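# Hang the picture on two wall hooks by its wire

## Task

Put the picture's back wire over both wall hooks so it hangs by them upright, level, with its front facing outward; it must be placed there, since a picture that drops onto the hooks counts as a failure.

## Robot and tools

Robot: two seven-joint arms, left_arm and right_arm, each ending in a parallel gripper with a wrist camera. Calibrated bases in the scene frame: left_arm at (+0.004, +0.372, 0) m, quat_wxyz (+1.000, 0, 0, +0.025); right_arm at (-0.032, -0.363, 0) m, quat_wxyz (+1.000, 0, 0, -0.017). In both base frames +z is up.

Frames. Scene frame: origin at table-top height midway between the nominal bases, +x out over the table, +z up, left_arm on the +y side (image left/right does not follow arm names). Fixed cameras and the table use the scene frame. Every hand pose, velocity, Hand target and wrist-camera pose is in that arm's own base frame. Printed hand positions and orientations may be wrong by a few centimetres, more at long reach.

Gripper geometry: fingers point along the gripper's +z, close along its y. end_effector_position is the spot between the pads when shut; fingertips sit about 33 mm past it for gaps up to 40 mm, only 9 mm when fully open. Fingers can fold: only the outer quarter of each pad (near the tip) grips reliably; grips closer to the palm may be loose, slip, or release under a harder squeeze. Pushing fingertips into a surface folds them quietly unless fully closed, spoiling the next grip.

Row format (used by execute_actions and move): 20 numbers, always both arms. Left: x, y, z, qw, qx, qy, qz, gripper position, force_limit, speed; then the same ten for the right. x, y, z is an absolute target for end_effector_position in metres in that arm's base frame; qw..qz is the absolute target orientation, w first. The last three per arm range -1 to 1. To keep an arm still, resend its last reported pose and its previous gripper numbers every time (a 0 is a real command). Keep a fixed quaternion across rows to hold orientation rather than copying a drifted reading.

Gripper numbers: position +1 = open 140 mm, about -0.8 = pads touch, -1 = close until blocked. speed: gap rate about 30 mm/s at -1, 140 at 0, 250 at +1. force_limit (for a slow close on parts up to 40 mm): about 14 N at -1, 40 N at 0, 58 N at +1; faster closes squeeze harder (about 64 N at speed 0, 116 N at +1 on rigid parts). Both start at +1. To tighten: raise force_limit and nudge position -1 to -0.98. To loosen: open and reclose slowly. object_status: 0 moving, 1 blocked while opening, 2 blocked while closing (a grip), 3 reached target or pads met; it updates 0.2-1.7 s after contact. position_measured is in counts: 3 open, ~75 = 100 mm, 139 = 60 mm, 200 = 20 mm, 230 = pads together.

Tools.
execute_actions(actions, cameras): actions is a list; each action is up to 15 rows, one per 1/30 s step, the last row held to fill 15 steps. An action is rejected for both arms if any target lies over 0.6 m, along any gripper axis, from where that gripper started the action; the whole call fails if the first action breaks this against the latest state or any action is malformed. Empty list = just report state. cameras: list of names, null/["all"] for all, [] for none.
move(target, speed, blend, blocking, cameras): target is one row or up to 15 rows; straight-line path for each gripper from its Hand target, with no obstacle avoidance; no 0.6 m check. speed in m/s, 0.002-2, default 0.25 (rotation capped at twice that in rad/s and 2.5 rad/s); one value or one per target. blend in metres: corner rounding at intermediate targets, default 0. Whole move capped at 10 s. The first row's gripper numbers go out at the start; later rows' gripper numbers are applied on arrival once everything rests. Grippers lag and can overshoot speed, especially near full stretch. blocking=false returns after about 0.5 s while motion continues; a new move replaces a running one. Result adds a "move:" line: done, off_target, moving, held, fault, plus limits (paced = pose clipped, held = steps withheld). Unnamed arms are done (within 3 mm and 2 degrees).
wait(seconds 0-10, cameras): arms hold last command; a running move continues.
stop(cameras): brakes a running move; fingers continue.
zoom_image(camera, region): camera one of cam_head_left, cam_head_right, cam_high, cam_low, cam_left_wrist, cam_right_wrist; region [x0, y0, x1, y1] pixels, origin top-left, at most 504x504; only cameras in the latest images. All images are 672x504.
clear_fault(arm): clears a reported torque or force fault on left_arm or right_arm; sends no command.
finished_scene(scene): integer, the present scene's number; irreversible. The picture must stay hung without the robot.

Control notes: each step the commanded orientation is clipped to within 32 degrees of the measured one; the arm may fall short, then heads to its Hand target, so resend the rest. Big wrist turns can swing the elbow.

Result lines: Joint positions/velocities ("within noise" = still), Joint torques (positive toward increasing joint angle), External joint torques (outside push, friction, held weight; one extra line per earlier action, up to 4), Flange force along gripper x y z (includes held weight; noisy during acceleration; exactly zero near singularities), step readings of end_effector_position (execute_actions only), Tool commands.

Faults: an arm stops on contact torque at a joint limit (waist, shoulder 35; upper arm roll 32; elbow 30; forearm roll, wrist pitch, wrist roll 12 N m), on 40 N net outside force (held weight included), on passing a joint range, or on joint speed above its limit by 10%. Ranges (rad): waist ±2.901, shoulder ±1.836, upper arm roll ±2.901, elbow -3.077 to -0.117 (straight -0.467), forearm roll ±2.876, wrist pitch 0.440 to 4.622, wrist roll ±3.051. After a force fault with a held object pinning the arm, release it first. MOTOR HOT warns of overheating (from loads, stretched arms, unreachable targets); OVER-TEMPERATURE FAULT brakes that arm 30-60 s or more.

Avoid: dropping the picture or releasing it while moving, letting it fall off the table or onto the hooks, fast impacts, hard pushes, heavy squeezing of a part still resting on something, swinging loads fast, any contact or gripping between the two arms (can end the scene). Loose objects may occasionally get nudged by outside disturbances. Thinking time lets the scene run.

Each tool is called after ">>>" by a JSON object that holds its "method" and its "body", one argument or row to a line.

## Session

>>> {"method": "execute_actions", "body": {
  "actions": []
}}

>>> {"method": "zoom_image", "body": {
  "camera": "cam_head_left",
  "region": [220, 60, 440, 230]
}}

Scene clock: 0.00 s.
left_arm: end_effector_position=(+0.5323, +0.0556, +0.2212) position_measured=3 object_status=3 end_effector_quat_wxyz=(-0.060, -0.578, +0.788, -0.204) | right_arm: end_effector_position=(+0.5594, +0.4817, +0.2281) position_measured=3 object_status=3 end_effector_quat_wxyz=(-0.518, +0.798, -0.290, -0.105)
Joint positions: left_arm=[0.221 -0.055 0.091 -2.185 -0.492 2.089 0.875] | right_arm=[0.461 0.281 0.017 -2.034 1.611 2.331 -1.634]
Joint velocities: within noise
Joint torques (N m): no reading
External joint torques (N m): no reading
Flange force (N): no reading
Hand target: left_arm +0.5323, +0.0556, +0.2212; -0.060, -0.578, +0.788, -0.204 | right_arm +0.5594, +0.4817, +0.2281; -0.518, +0.798, -0.290, -0.105
Tool commands: left_gripper/position=+1.0 left_gripper/force_limit=+1.0 left_gripper/speed=+1.0 right_gripper/position=+1.0 right_gripper/force_limit=+1.0 right_gripper/speed=+1.0

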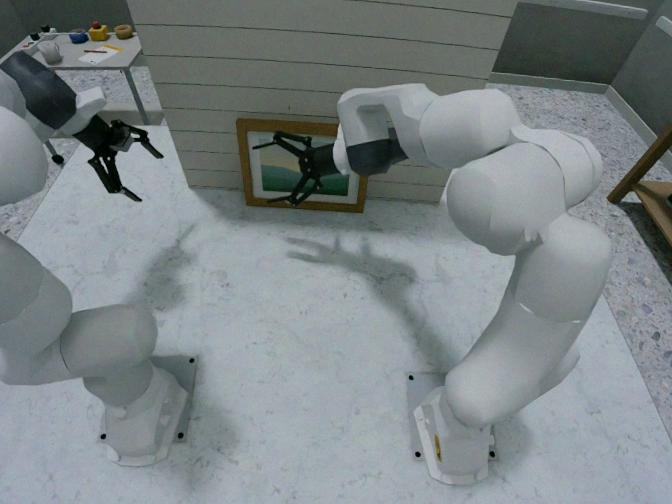

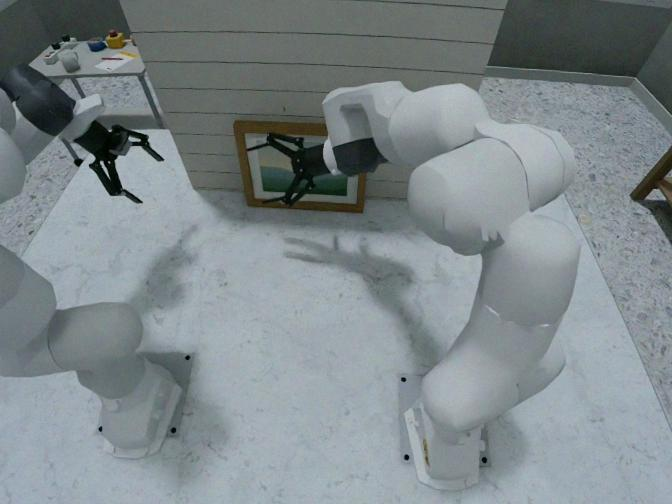

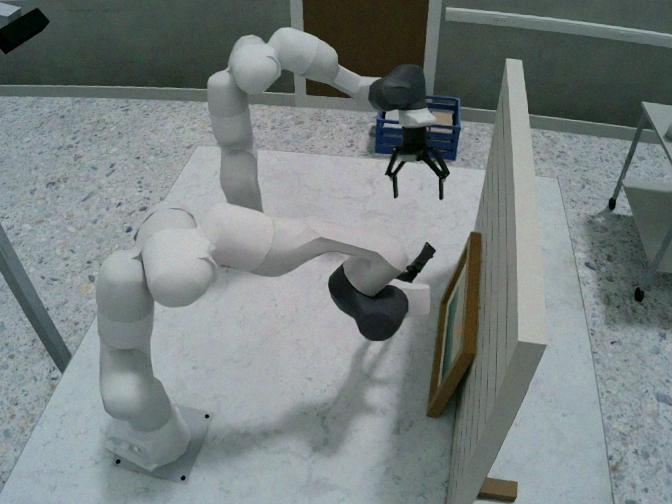

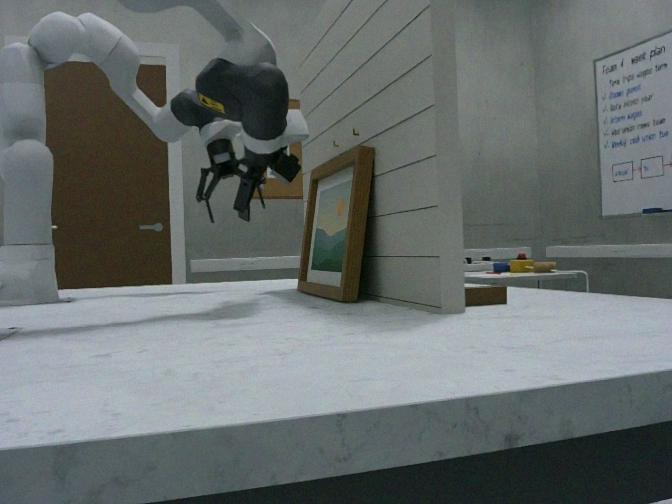

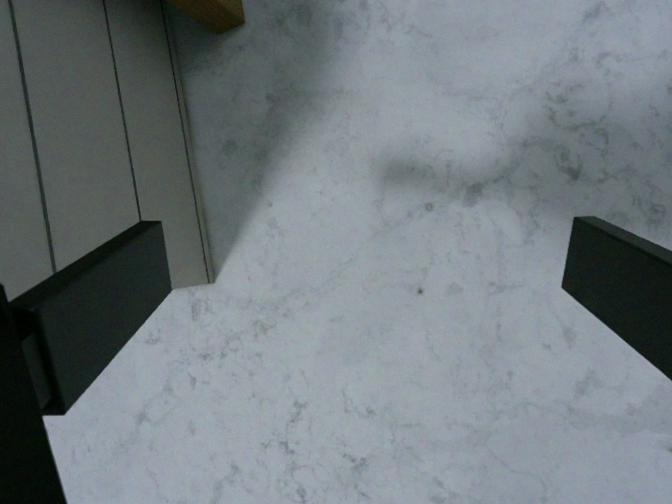

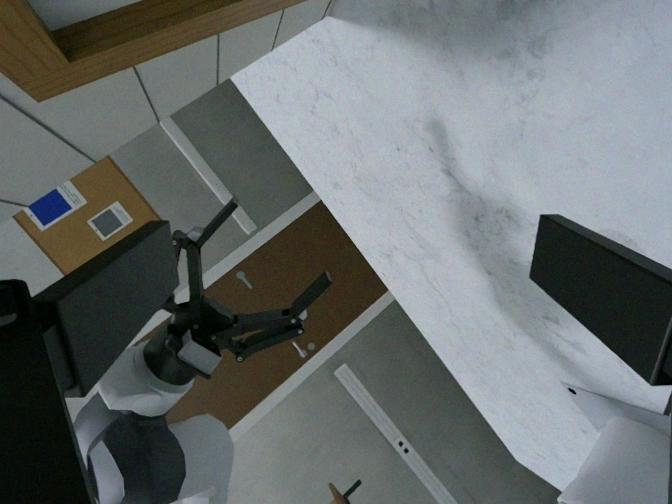

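Scaled by 2.291 from the camera's 672x504 image, which has a finer 960x720 frame.

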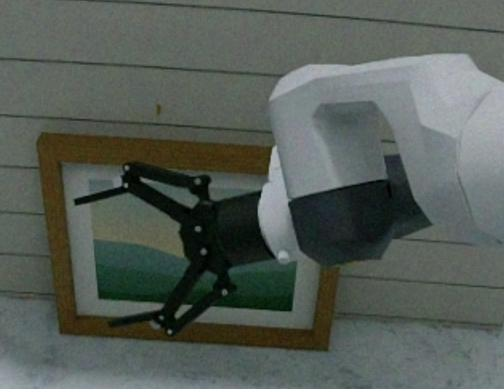

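>>> {"method": "move", "body": {
  "target": [0.50,0.02,0.42,0.288,0.586,0.630,-0.420,1,1,1,0.45,0.40,0.33,0.4685,-0.5295,0.5295,-0.4685,-0.08,0,0],
  "speed": 0.4
}}

Scene clock: 6.07 s.
left_arm: end_effector_position=(+0.4991, +0.0194, +0.4204) position_measured=3 object_status=3 end_effector_quat_wxyz=(+0.286, +0.585, +0.631, -0.422) | right_arm: end_effector_position=(+0.4498, +0.4011, +0.3305) position_measured=139 object_status=3 end_effector_quat_wxyz=(-0.468, +0.532, -0.528, +0.468)
Joint positions: left_arm=[1.628 0.872 -1.593 -1.638 -0.19 1.458 3.006] | right_arm=[-0.691 -1.305 1.649 -2.065 2.809 3.554 -1.377]
Joint velocities: left_arm=[-0.001 0 0 -0.001 0.001 0.005 -0.001] | right_arm=[within noise]
Joint torques (N m): left_arm=[1.8 -28.4 -24.84 14.17 -1.29 1.15 0.33] | right_arm=[-1.18 25.97 -28.15 4.87 -3.03 1.23 0.19]
External joint torques (N m): left_arm=[1.92 -0.92 -0.78 -1.01 0.66 0.16 0.37] | right_arm=[-1.21 0.32 0.08 -0.18 0.28 0.4 0.29]
Flange force (N): left_arm=[2.2 -13.2 7.9] | right_arm=[-2.6 0.1 2.2]
Hand target: left_arm +0.5000, +0.0200, +0.4200; +0.288, +0.586, +0.630, -0.420 | right_arm +0.4500, +0.4000, +0.3300; -0.469, +0.530, -0.530, +0.469
Off the commanded pose: left_arm 0.001 m, 0 deg | right_arm 0.001 m, 0 deg.
joint sent to its limit (left arm) — joint 7 (wrist roll), upper limit. The joint targets still meet the commanded pose.
joint sent to its limit (right arm) — joint 5 (forearm roll), upper limit. The joint targets still meet the commanded pose.
move: done; limits=paced

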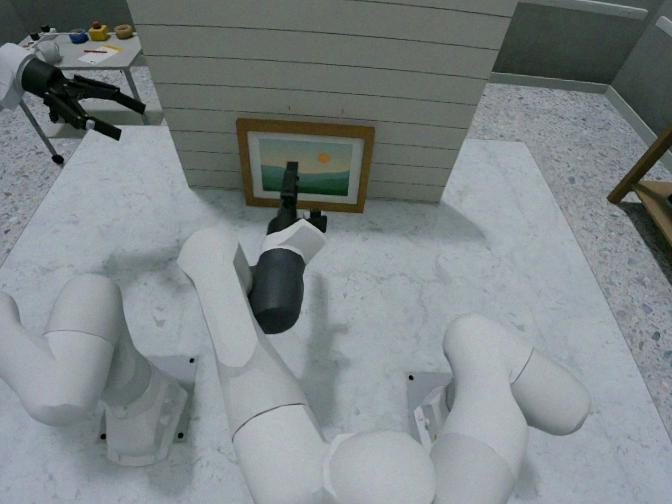

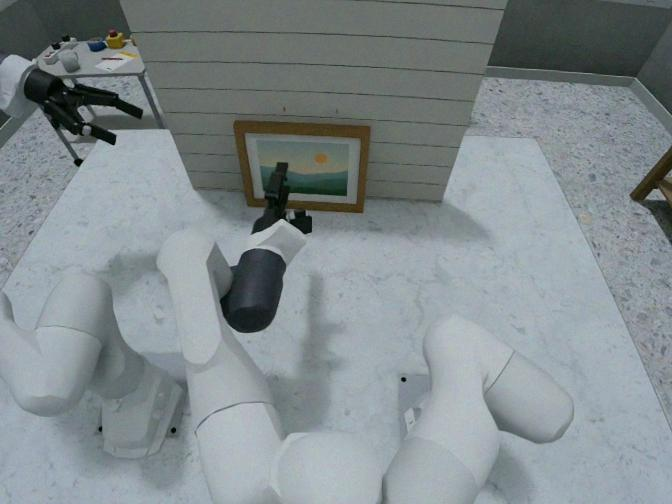

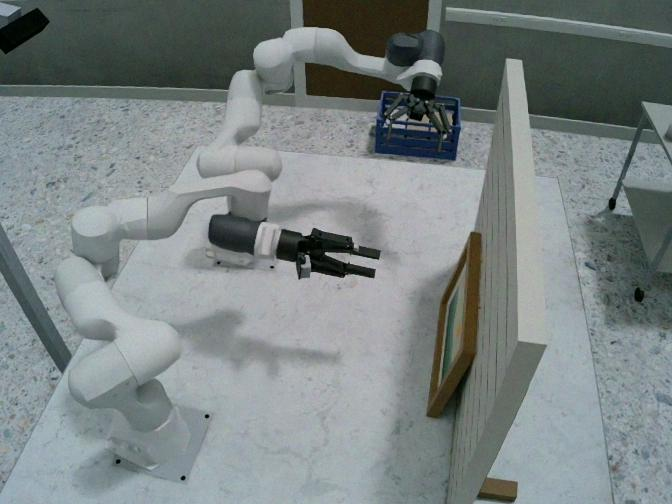

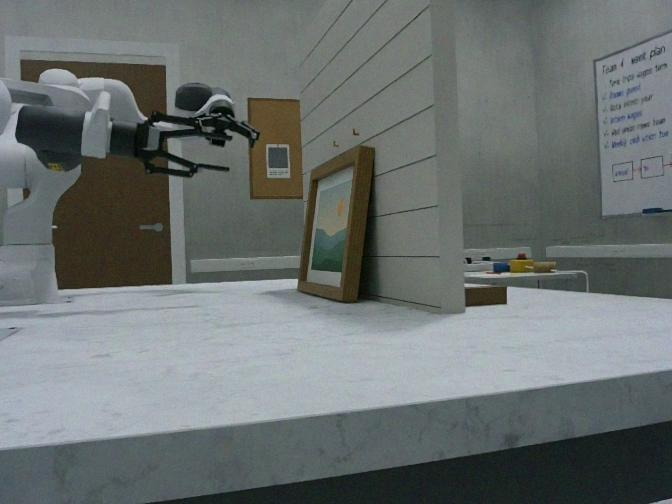

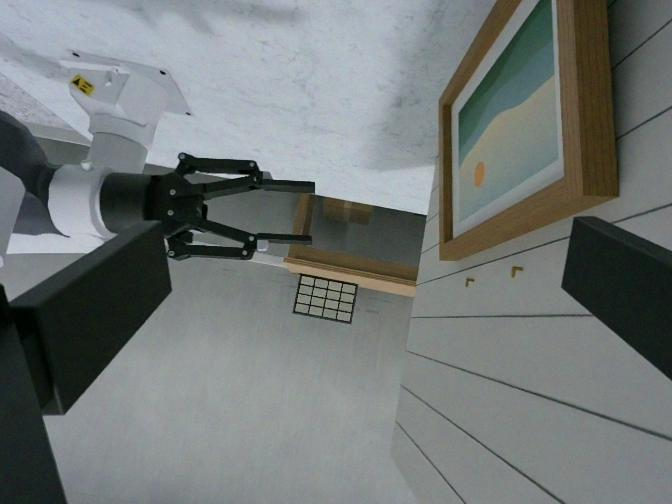

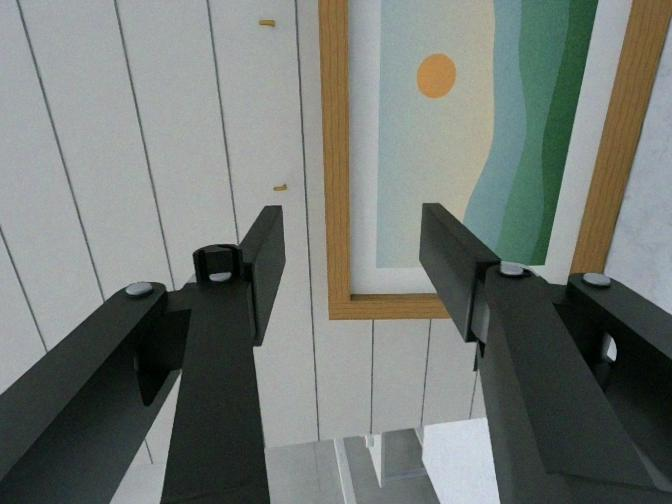

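>>> {"method": "move", "body": {
  "target": [0.50,0.02,0.42,0.288,0.586,0.630,-0.420,1,1,1,0.635,0.373,0.287,0.4685,-0.5295,0.5295,-0.4685,-0.08,0,0],
  "speed": 0.15
}}

>>> {"method": "zoom_image", "body": {
  "camera": "cam_head_left",
  "region": [220, 80, 420, 230]
}}

>>> {"method": "zoom_image", "body": {
  "camera": "cam_head_right",
  "region": [220, 80, 420, 230]
}}

Scene clock: 9.27 s.
left_arm: end_effector_position=(+0.4994, +0.0194, +0.4202) position_measured=3 object_status=3 end_effector_quat_wxyz=(+0.286, +0.585, +0.631, -0.422) | right_arm: end_effector_position=(+0.6344, +0.3722, +0.2886) position_measured=139 object_status=3 end_effector_quat_wxyz=(-0.467, +0.530, -0.529, +0.471)
Joint positions: left_arm=[1.628 0.872 -1.593 -1.639 -0.19 1.459 3.006] | right_arm=[-1.167 -1.455 1.706 -1.845 2.809 3.292 -1.299]
Joint velocities: left_arm=[within noise] | right_arm=[-0.001 -0.001 0 0.001 0.001 -0.003 0.007]
Joint torques (N m): left_arm=[1.77 -28.62 -24.79 14.5 -1.33 1.18 0.27] | right_arm=[-0.78 31.78 -31.07 2.1 -2.44 0.87 0.26]
External joint torques (N m): left_arm=[1.92 -1.14 -0.69 -0.66 0.62 0.19 0.31] | right_arm=[-0.52 0.18 0.08 -0.1 0.25 -0.15 0.36]
Flange force (N): left_arm=[1.6 -12.0 6.7] | right_arm=[0.1 0.3 1.3]
Hand target: left_arm +0.5000, +0.0200, +0.4200; +0.288, +0.586, +0.630, -0.420 | right_arm +0.6350, +0.3730, +0.2870; -0.469, +0.530, -0.530, +0.469
Off the commanded pose: left_arm 0.001 m, 0 deg | right_arm 0.002 m, 0 deg.
joint sent to its limit (left arm) — joint 7 (wrist roll), upper limit. The joint targets still meet the commanded pose.
joint sent to its limit (right arm) — joint 5 (forearm roll), upper limit. The joint targets still meet the commanded pose.
move: done

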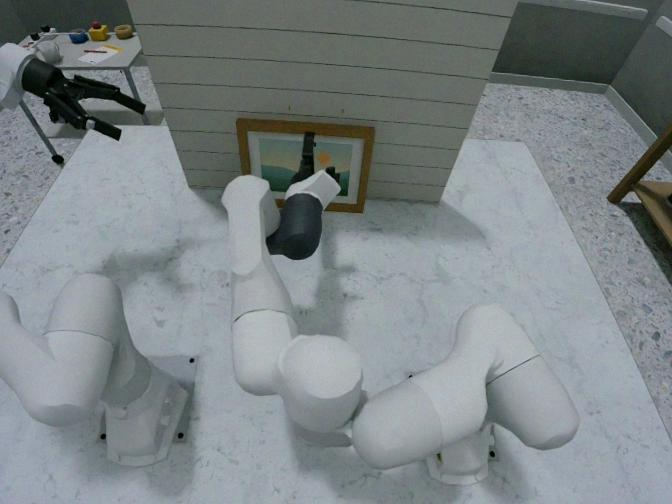

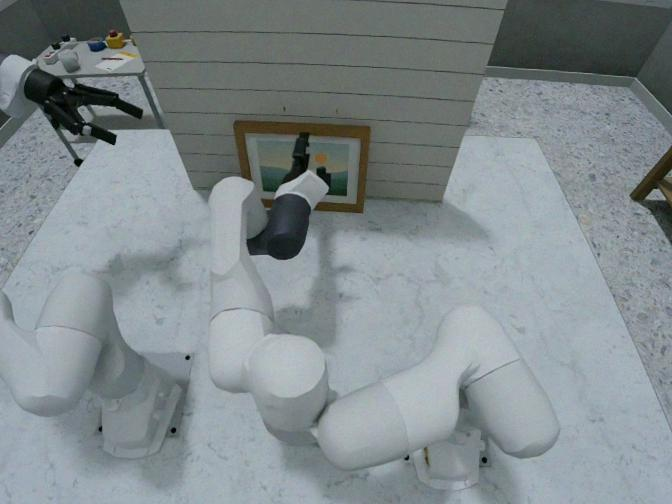

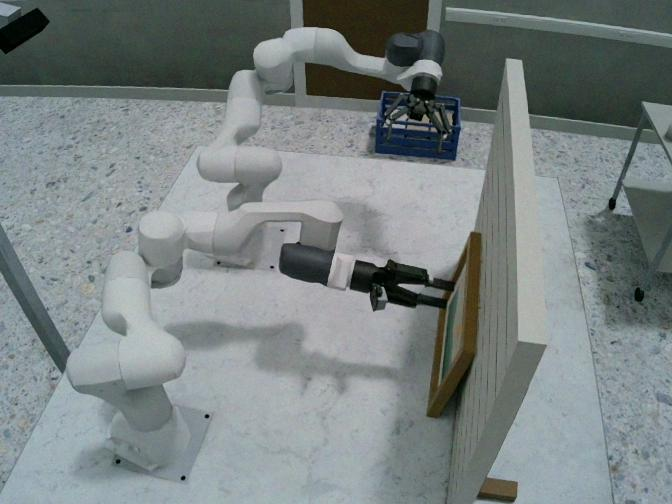

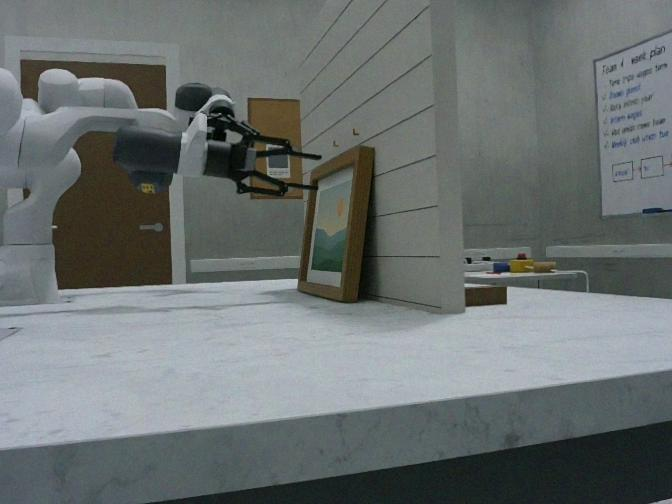

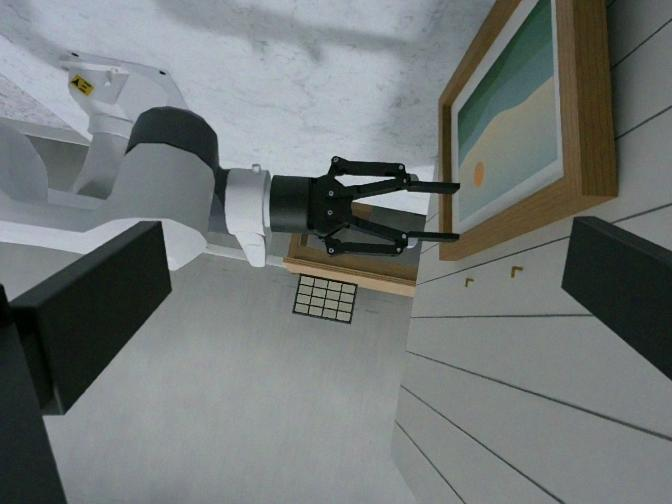

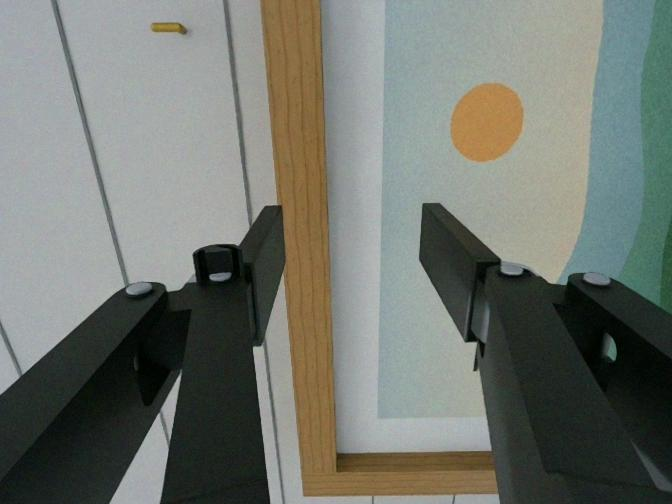

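Scaled by 2.520 from the camera's 672x504 image, which has a finer 960x720 frame.

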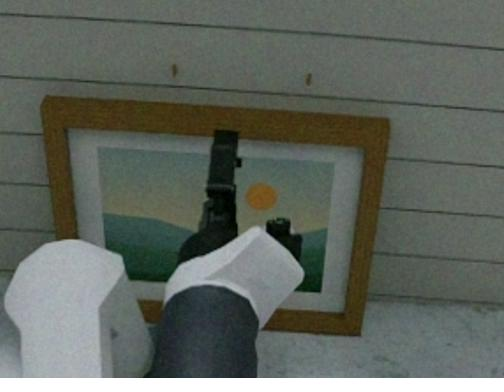

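Scaled by 2.520 from the camera's 672x504 image, which has a finer 960x720 frame.

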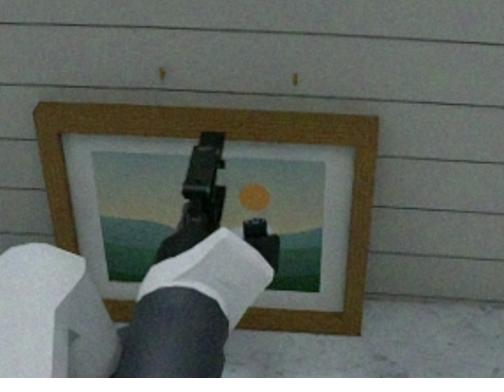

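>>> {"method": "move", "body": {
  "target": [0.50,0.02,0.42,0.288,0.586,0.630,-0.420,1,1,1,0.655,0.379,0.305,0.4685,-0.5295,0.5295,-0.4685,-0.08,0,0],
  "speed": 0.12,
  "cameras": ["cam_right_wrist","cam_low","cam_left_wrist"]
}}

>>> {"method": "zoom_image", "body": {
  "camera": "cam_right_wrist",
  "region": [240, 150, 460, 320]
}}

>>> {"method": "zoom_image", "body": {
  "camera": "cam_left_wrist",
  "region": [400, 100, 640, 300]
}}

>>> {"method": "zoom_image", "body": {
  "camera": "cam_low",
  "region": [270, 110, 390, 200]
}}

Scene clock: 11.27 s.
left_arm: end_effector_position=(+0.4994, +0.0194, +0.4202) position_measured=3 object_status=3 end_effector_quat_wxyz=(+0.286, +0.585, +0.631, -0.422) | right_arm: end_effector_position=(+0.6547, +0.3803, +0.3049) position_measured=139 object_status=3 end_effector_quat_wxyz=(-0.471, +0.529, -0.529, +0.467)
Joint positions: left_arm=[1.628 0.872 -1.593 -1.639 -0.19 1.459 3.006] | right_arm=[-1.231 -1.413 1.704 -1.773 2.771 3.3 -1.303]
Joint velocities: within noise
Joint torques (N m): left_arm=[1.69 -28.66 -24.8 14.61 -1.34 1.16 0.24] | right_arm=[-1.17 34.87 -31.08 3.39 -2.88 1.36 -0.21]
External joint torques (N m): left_arm=[1.91 -1.01 -0.56 -0.56 0.62 0.17 0.29] | right_arm=[-1.05 1.55 0.16 -0.14 -0.13 0.38 -0.11]
Flange force (N): left_arm=[1.7 -11.3 6.0] | right_arm=[-3.3 -4.5 2.1]
Hand target: left_arm +0.5000, +0.0200, +0.4200; +0.288, +0.586, +0.630, -0.420 | right_arm +0.6550, +0.3790, +0.3050; -0.469, +0.530, -0.530, +0.469
Off the commanded pose: left_arm 0.001 m, 0 deg | right_arm 0.001 m, 0 deg.
joint sent to its limit (left arm) — joint 7 (wrist roll), upper limit. The joint targets still meet the commanded pose.
move: done
Images, in order (width x height): cam_low 672x504, cam_left_wrist 672x504, cam_right_wrist 672x504.

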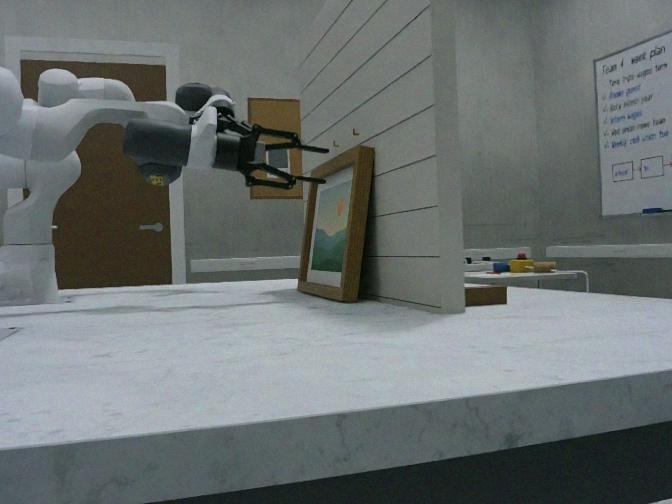

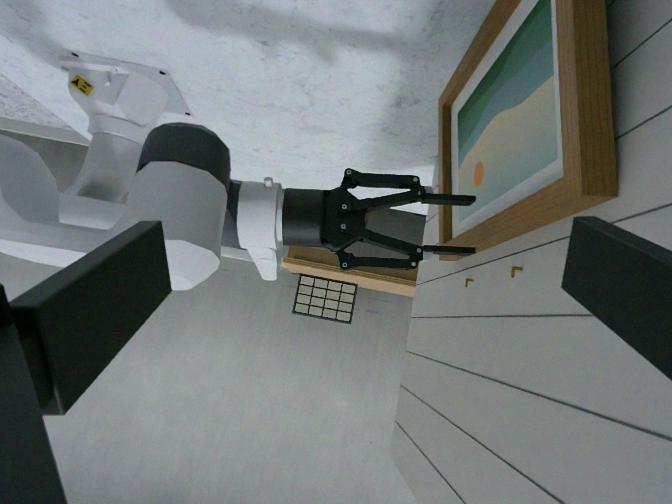

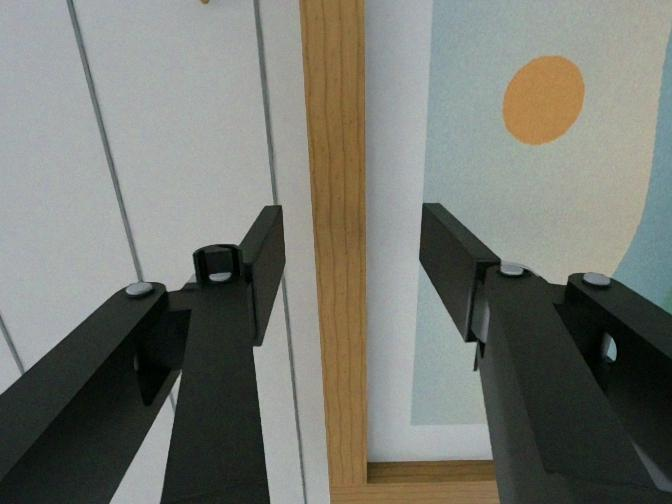

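Scaled by 2.291 from the camera's 672x504 image, which has a finer 960x720 frame.

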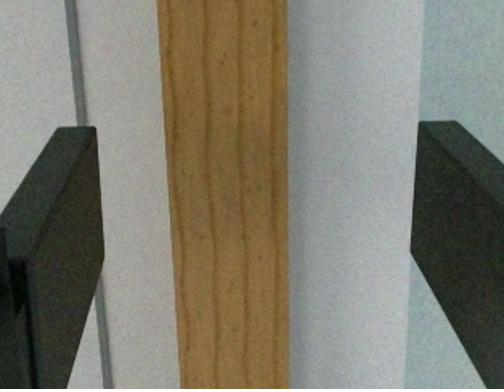

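Scaled by 2.100 from the camera's 672x504 image, which has a finer 960x720 frame.

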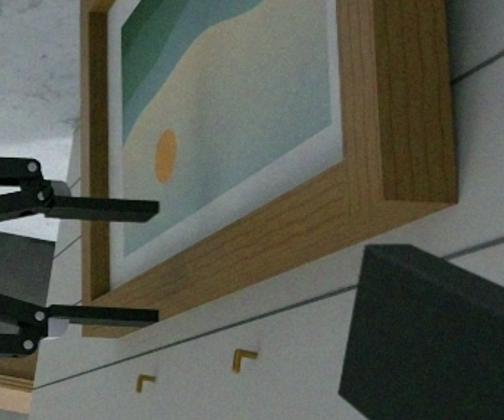

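Scaled by 4.200 from the camera's 672x504 image, which has a finer 960x720 frame.

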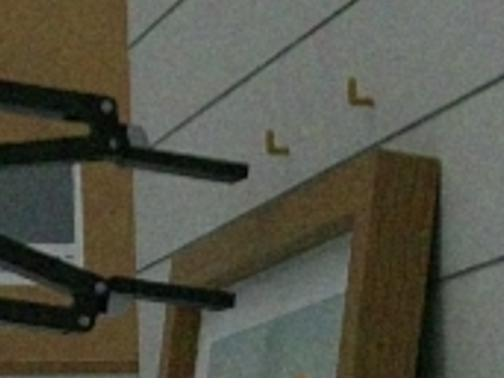

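>>> {"method": "move", "body": {
  "target": [0.50,0.02,0.42,0.288,0.586,0.630,-0.420,1,1,1,0.675,0.378,0.309,0.4685,-0.5295,0.5295,-0.4685,-0.08,0,0],
  "speed": 0.08,
  "cameras": ["cam_right_wrist","cam_low","cam_head_left","cam_left_wrist"]
}}

>>> {"method": "zoom_image", "body": {
  "camera": "cam_right_wrist",
  "region": [240, 150, 460, 320]
}}

>>> {"method": "zoom_image", "body": {
  "camera": "cam_left_wrist",
  "region": [400, 100, 640, 300]
}}

>>> {"method": "zoom_image", "body": {
  "camera": "cam_low",
  "region": [270, 110, 390, 200]
}}

Scene clock: 16.97 s.
left_arm: end_effector_position=(+0.4994, +0.0194, +0.4202) position_measured=3 object_status=3 end_effector_quat_wxyz=(+0.286, +0.585, +0.631, -0.422) | right_arm: end_effector_position=(+0.6744, +0.3774, +0.3094) position_measured=139 object_status=3 end_effector_quat_wxyz=(-0.469, +0.528, -0.530, +0.469)
Joint positions: left_arm=[1.629 0.873 -1.593 -1.639 -0.19 1.459 3.006] | right_arm=[-1.29 -1.405 1.709 -1.721 2.753 3.301 -1.303]
Joint velocities: left_arm=[within noise] | right_arm=[-0.001 -0.001 0.002 0.002 -0.005 0 0]
Joint torques (N m): left_arm=[1.72 -28.7 -24.75 14.59 -1.36 1.14 0.27] | right_arm=[-1.14 36.16 -30.52 3.88 -2.9 1.03 -0.12]
External joint torques (N m): left_arm=[1.76 -1.12 -0.62 -0.67 0.59 0.14 0.32] | right_arm=[-1.15 1.54 0.74 -0.1 -0.14 0.05 -0.02]
Flange force (N): left_arm=[1.6 -11.3 6.3] | right_arm=[-3.5 -4.3 3.1]
Hand target: left_arm +0.5000, +0.0200, +0.4200; +0.288, +0.586, +0.630, -0.420 | right_arm +0.6750, +0.3780, +0.3090; -0.469, +0.530, -0.530, +0.469
Off the commanded pose: left_arm 0.001 m, 0 deg | right_arm 0.001 m, 0 deg.
joint sent to its limit (left arm) — joint 7 (wrist roll), upper limit. The joint targets still meet the commanded pose.
move: done
Images, in order (width x height): cam_head_left 672x504, cam_low 672x504, cam_left_wrist 672x504, cam_right_wrist 672x504.

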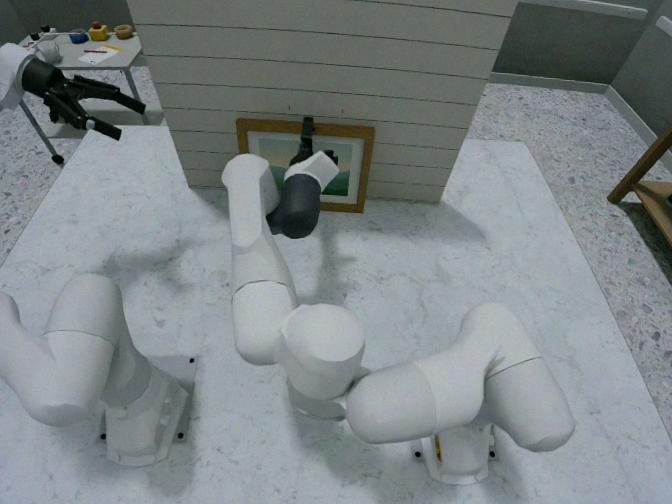

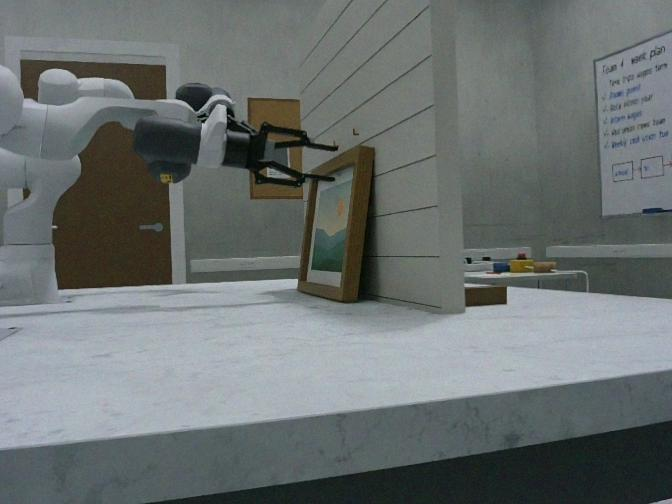

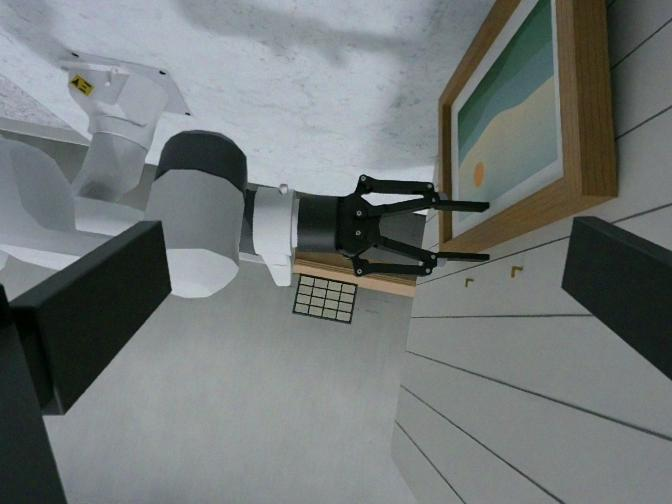

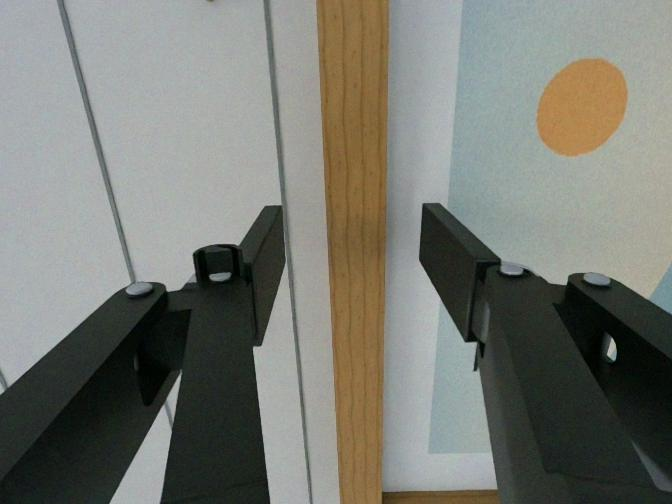

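Scaled by 2.291 from the camera's 672x504 image, which has a finer 960x720 frame.

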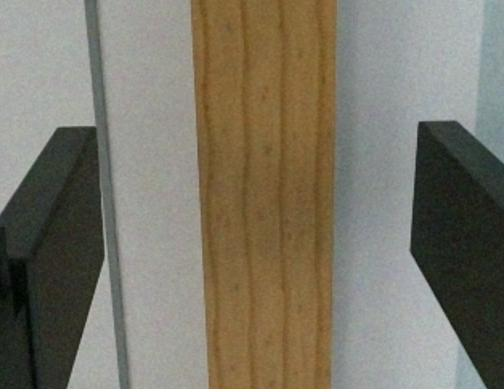

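Scaled by 2.100 from the camera's 672x504 image, which has a finer 960x720 frame.

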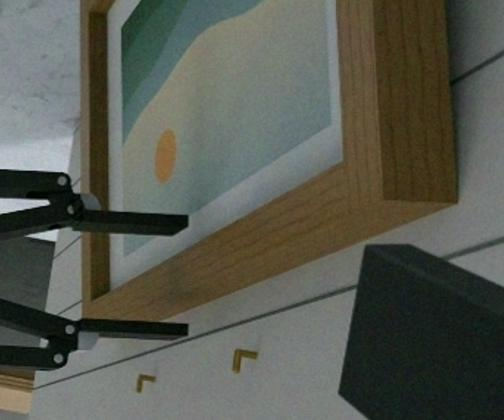

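Scaled by 4.200 from the camera's 672x504 image, which has a finer 960x720 frame.

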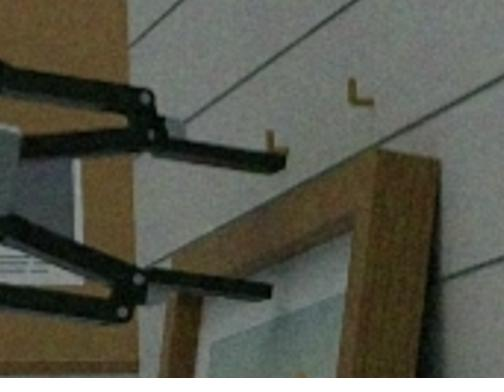

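>>> {"method": "move", "body": {
  "target": [0.50,0.02,0.42,0.288,0.586,0.630,-0.420,1,1,1,0.683,0.379,0.3065,0.4685,-0.5295,0.5295,-0.4685,-0.08,0,0],
  "speed": 0.06,
  "cameras": ["cam_right_wrist","cam_left_wrist","cam_low"]
}}

>>> {"method": "zoom_image", "body": {
  "camera": "cam_right_wrist",
  "region": [240, 150, 460, 320]
}}

>>> {"method": "zoom_image", "body": {
  "camera": "cam_left_wrist",
  "region": [400, 100, 640, 300]
}}

Scene clock: 18.00 s.
left_arm: end_effector_position=(+0.4994, +0.0194, +0.4202) position_measured=3 object_status=3 end_effector_quat_wxyz=(+0.286, +0.585, +0.631, -0.422) | right_arm: end_effector_position=(+0.6825, +0.3793, +0.3079) position_measured=139 object_status=3 end_effector_quat_wxyz=(-0.470, +0.528, -0.531, +0.467)
Joint positions: left_arm=[1.629 0.873 -1.593 -1.639 -0.19 1.459 3.006] | right_arm=[-1.316 -1.405 1.715 -1.693 2.752 3.301 -1.303]
Joint velocities: within noise
Joint torques (N m): left_arm=[1.64 -28.68 -24.76 14.64 -1.37 1.14 0.28] | right_arm=[-1.24 35.51 -30.91 4.28 -2.69 1.13 0.01]
External joint torques (N m): left_arm=[1.7 -1.16 -0.66 -0.59 0.58 0.14 0.32] | right_arm=[-0.9 0.29 0.26 0.46 0.04 0.12 0.11]
Flange force (N): left_arm=[1.4 -10.9 6.0] | right_arm=[-3.8 -1.1 4.2]
Hand target: left_arm +0.5000, +0.0200, +0.4200; +0.288, +0.586, +0.630, -0.420 | right_arm +0.6830, +0.3790, +0.3065; -0.469, +0.530, -0.530, +0.469
Off the commanded pose: left_arm 0.001 m, 0 deg | right_arm 0.002 m, 0 deg.
joint sent to its limit (left arm) — joint 7 (wrist roll), upper limit. The joint targets still meet the commanded pose.
move: done
Images, in order (width x height): cam_low 672x504, cam_left_wrist 672x504, cam_right_wrist 672x504.

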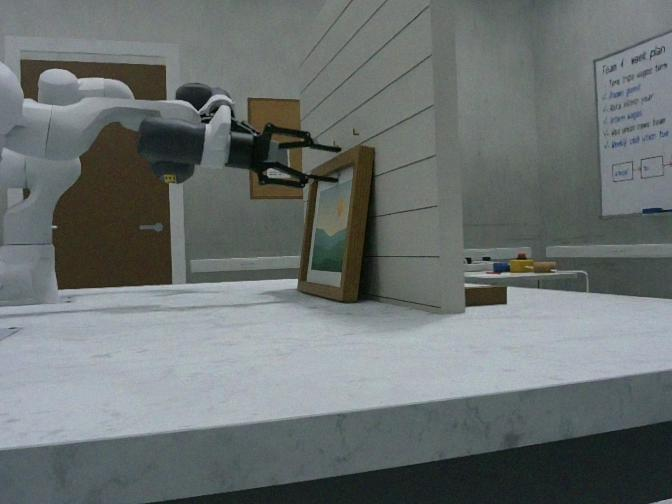

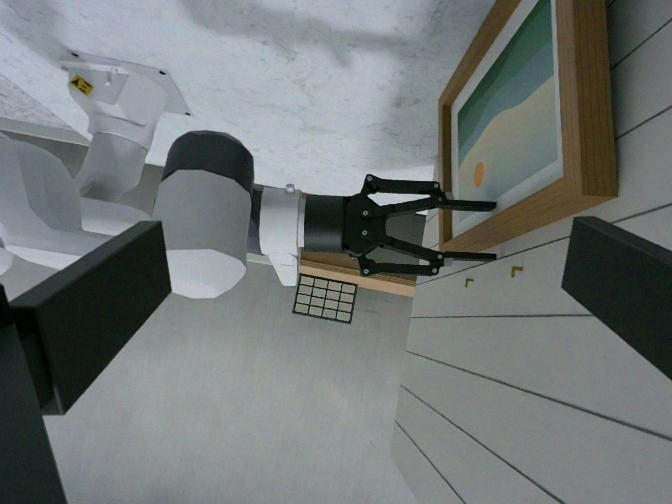

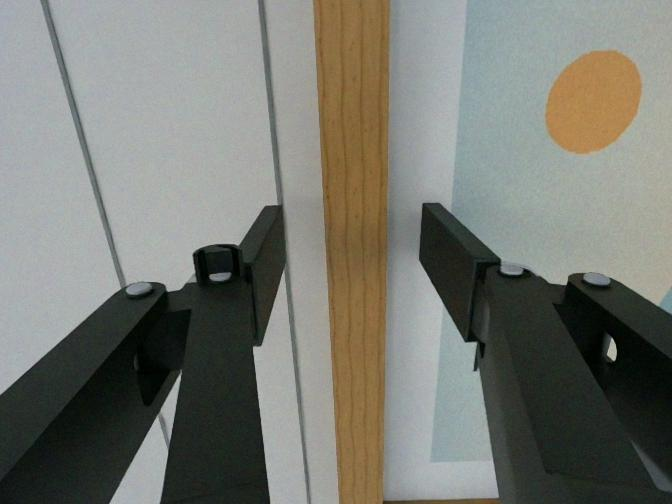

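Scaled by 2.291 from the camera's 672x504 image, which has a finer 960x720 frame.

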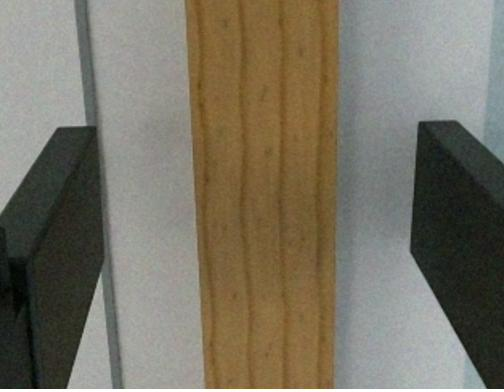

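Scaled by 2.100 from the camera's 672x504 image, which has a finer 960x720 frame.

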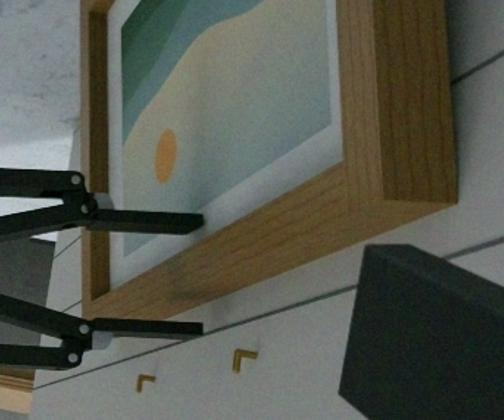

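>>> {"method": "move", "body": {
  "target": [
    [0.50,0.02,0.42,0.288,0.586,0.630,-0.420,1,1,1,0.684,0.379,0.3048,0.4685,-0.5295,0.5295,-0.4685,-0.08,0,0],
    [0.50,0.02,0.42,0.288,0.586,0.630,-0.420,1,1,1,0.684,0.379,0.3048,0.4685,-0.5295,0.5295,-0.4685,-1,-1,-1]
  ],
  "cameras": [],
  "speed": 0.06
}}

>>> {"method": "wait", "body": {
  "seconds": 0.9,
  "cameras": ["cam_right_wrist","cam_left_wrist"]
}}

>>> {"method": "zoom_image", "body": {
  "camera": "cam_left_wrist",
  "region": [400, 100, 640, 300]
}}

Scene clock: 20.23 s.
left_arm: end_effector_position=(+0.4994, +0.0194, +0.4202) position_measured=3 object_status=3 end_effector_quat_wxyz=(+0.286, +0.585, +0.631, -0.422) | right_arm: end_effector_position=(+0.6824, +0.3796, +0.3063) position_measured=191 object_status=0 end_effector_quat_wxyz=(-0.469, +0.528, -0.530, +0.469)
Joint positions: left_arm=[1.629 0.873 -1.593 -1.639 -0.19 1.459 3.006] | right_arm=[-1.317 -1.411 1.716 -1.69 2.755 3.305 -1.304]
Joint velocities: within noise
Joint torques (N m): left_arm=[1.67 -28.67 -24.74 14.62 -1.37 1.14 0.28] | right_arm=[-3 35.9 -30.57 3.64 -2.5 0.2 -0.03]
External joint torques (N m): left_arm=[1.73 -1.16 -0.63 -0.62 0.58 0.14 0.33] | right_arm=[-2.87 0.65 0.52 -0.21 0.24 -0.78 0.07]
Flange force (N): left_arm=[1.5 -11.0 6.1] | right_arm=[-1.7 -1.7 8.2]
Hand target: left_arm +0.5000, +0.0200, +0.4200; +0.288, +0.586, +0.630, -0.420 | right_arm +0.6840, +0.3790, +0.3048; -0.469, +0.530, -0.530, +0.469
Off the commanded pose: left_arm 0.001 m, 0 deg | right_arm 0.002 m, 0 deg.
joint sent to its limit (left arm) — joint 7 (wrist roll), upper limit. The joint targets still meet the commanded pose.
move: done
No camera images: "cameras" was empty.

Scene clock: 21.13 s.
left_arm: end_effector_position=(+0.4994, +0.0194, +0.4202) position_measured=3 object_status=3 end_effector_quat_wxyz=(+0.286, +0.585, +0.631, -0.422) | right_arm: end_effector_position=(+0.6824, +0.3796, +0.3063) position_measured=191 object_status=2 end_effector_quat_wxyz=(-0.469, +0.528, -0.530, +0.469)
Joint positions: left_arm=[1.629 0.873 -1.593 -1.639 -0.19 1.459 3.006] | right_arm=[-1.317 -1.411 1.716 -1.69 2.755 3.305 -1.304]
Joint velocities: within noise
Joint torques (N m): left_arm=[1.66 -28.72 -24.75 14.58 -1.39 1.14 0.28] | right_arm=[-2.89 35.84 -30.76 3.68 -2.49 0.22 -0.02]
External joint torques (N m): left_arm=[1.75 -1.19 -0.61 -0.64 0.56 0.15 0.33] | right_arm=[-2.79 0.47 0.49 -0.18 0.27 -0.77 0.08]
Flange force (N): left_arm=[1.5 -11.2 6.2] | right_arm=[-1.5 -1.2 8.1]
Hand target: left_arm +0.5000, +0.0200, +0.4200; +0.288, +0.586, +0.630, -0.420 | right_arm +0.6840, +0.3790, +0.3048; -0.469, +0.530, -0.530, +0.469
Tool commands: left_gripper/position=+1.0 left_gripper/force_limit=+1.0 left_gripper/speed=+1.0 right_gripper/position=-1.0 right_gripper/force_limit=-1.0 right_gripper/speed=-1.0
Off the commanded pose: left_arm 0.001 m, 0 deg | right_arm 0.002 m, 0 deg.
wait: 0.90 s; at rest by 0.17 s
Images, in order (width x height): cam_left_wrist 672x504, cam_right_wrist 672x504.

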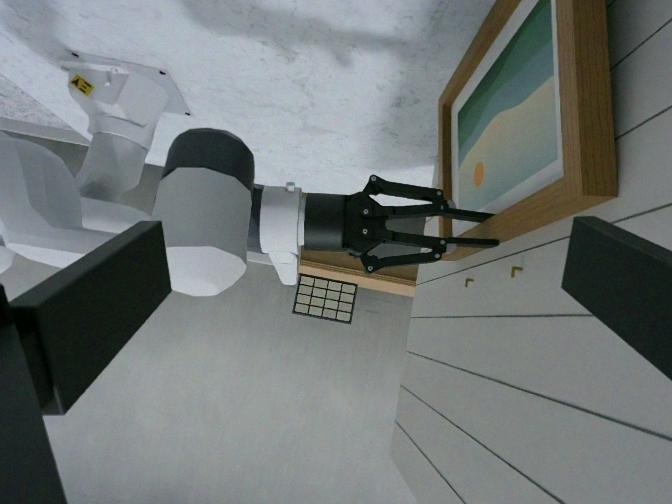

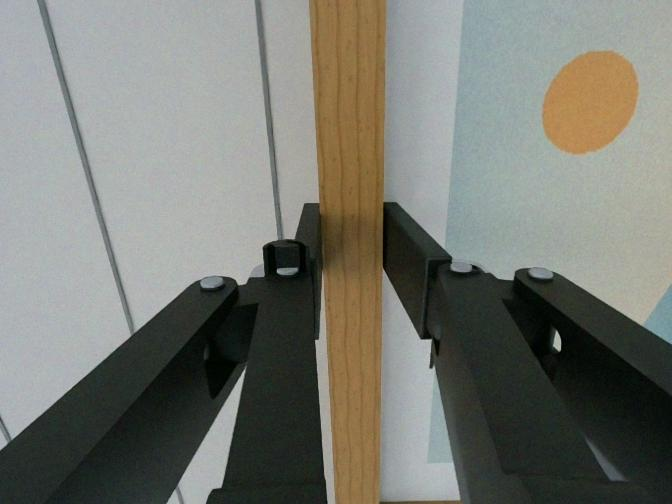

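Scaled by 2.100 from the camera's 672x504 image, which has a finer 960x720 frame.

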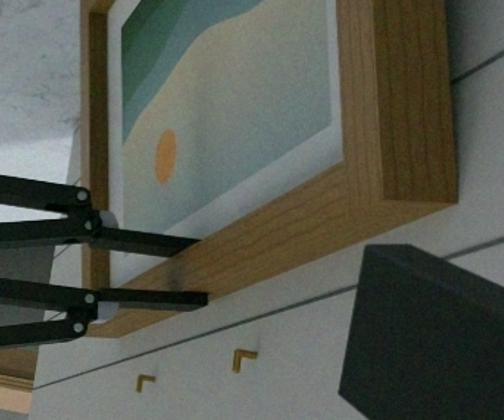

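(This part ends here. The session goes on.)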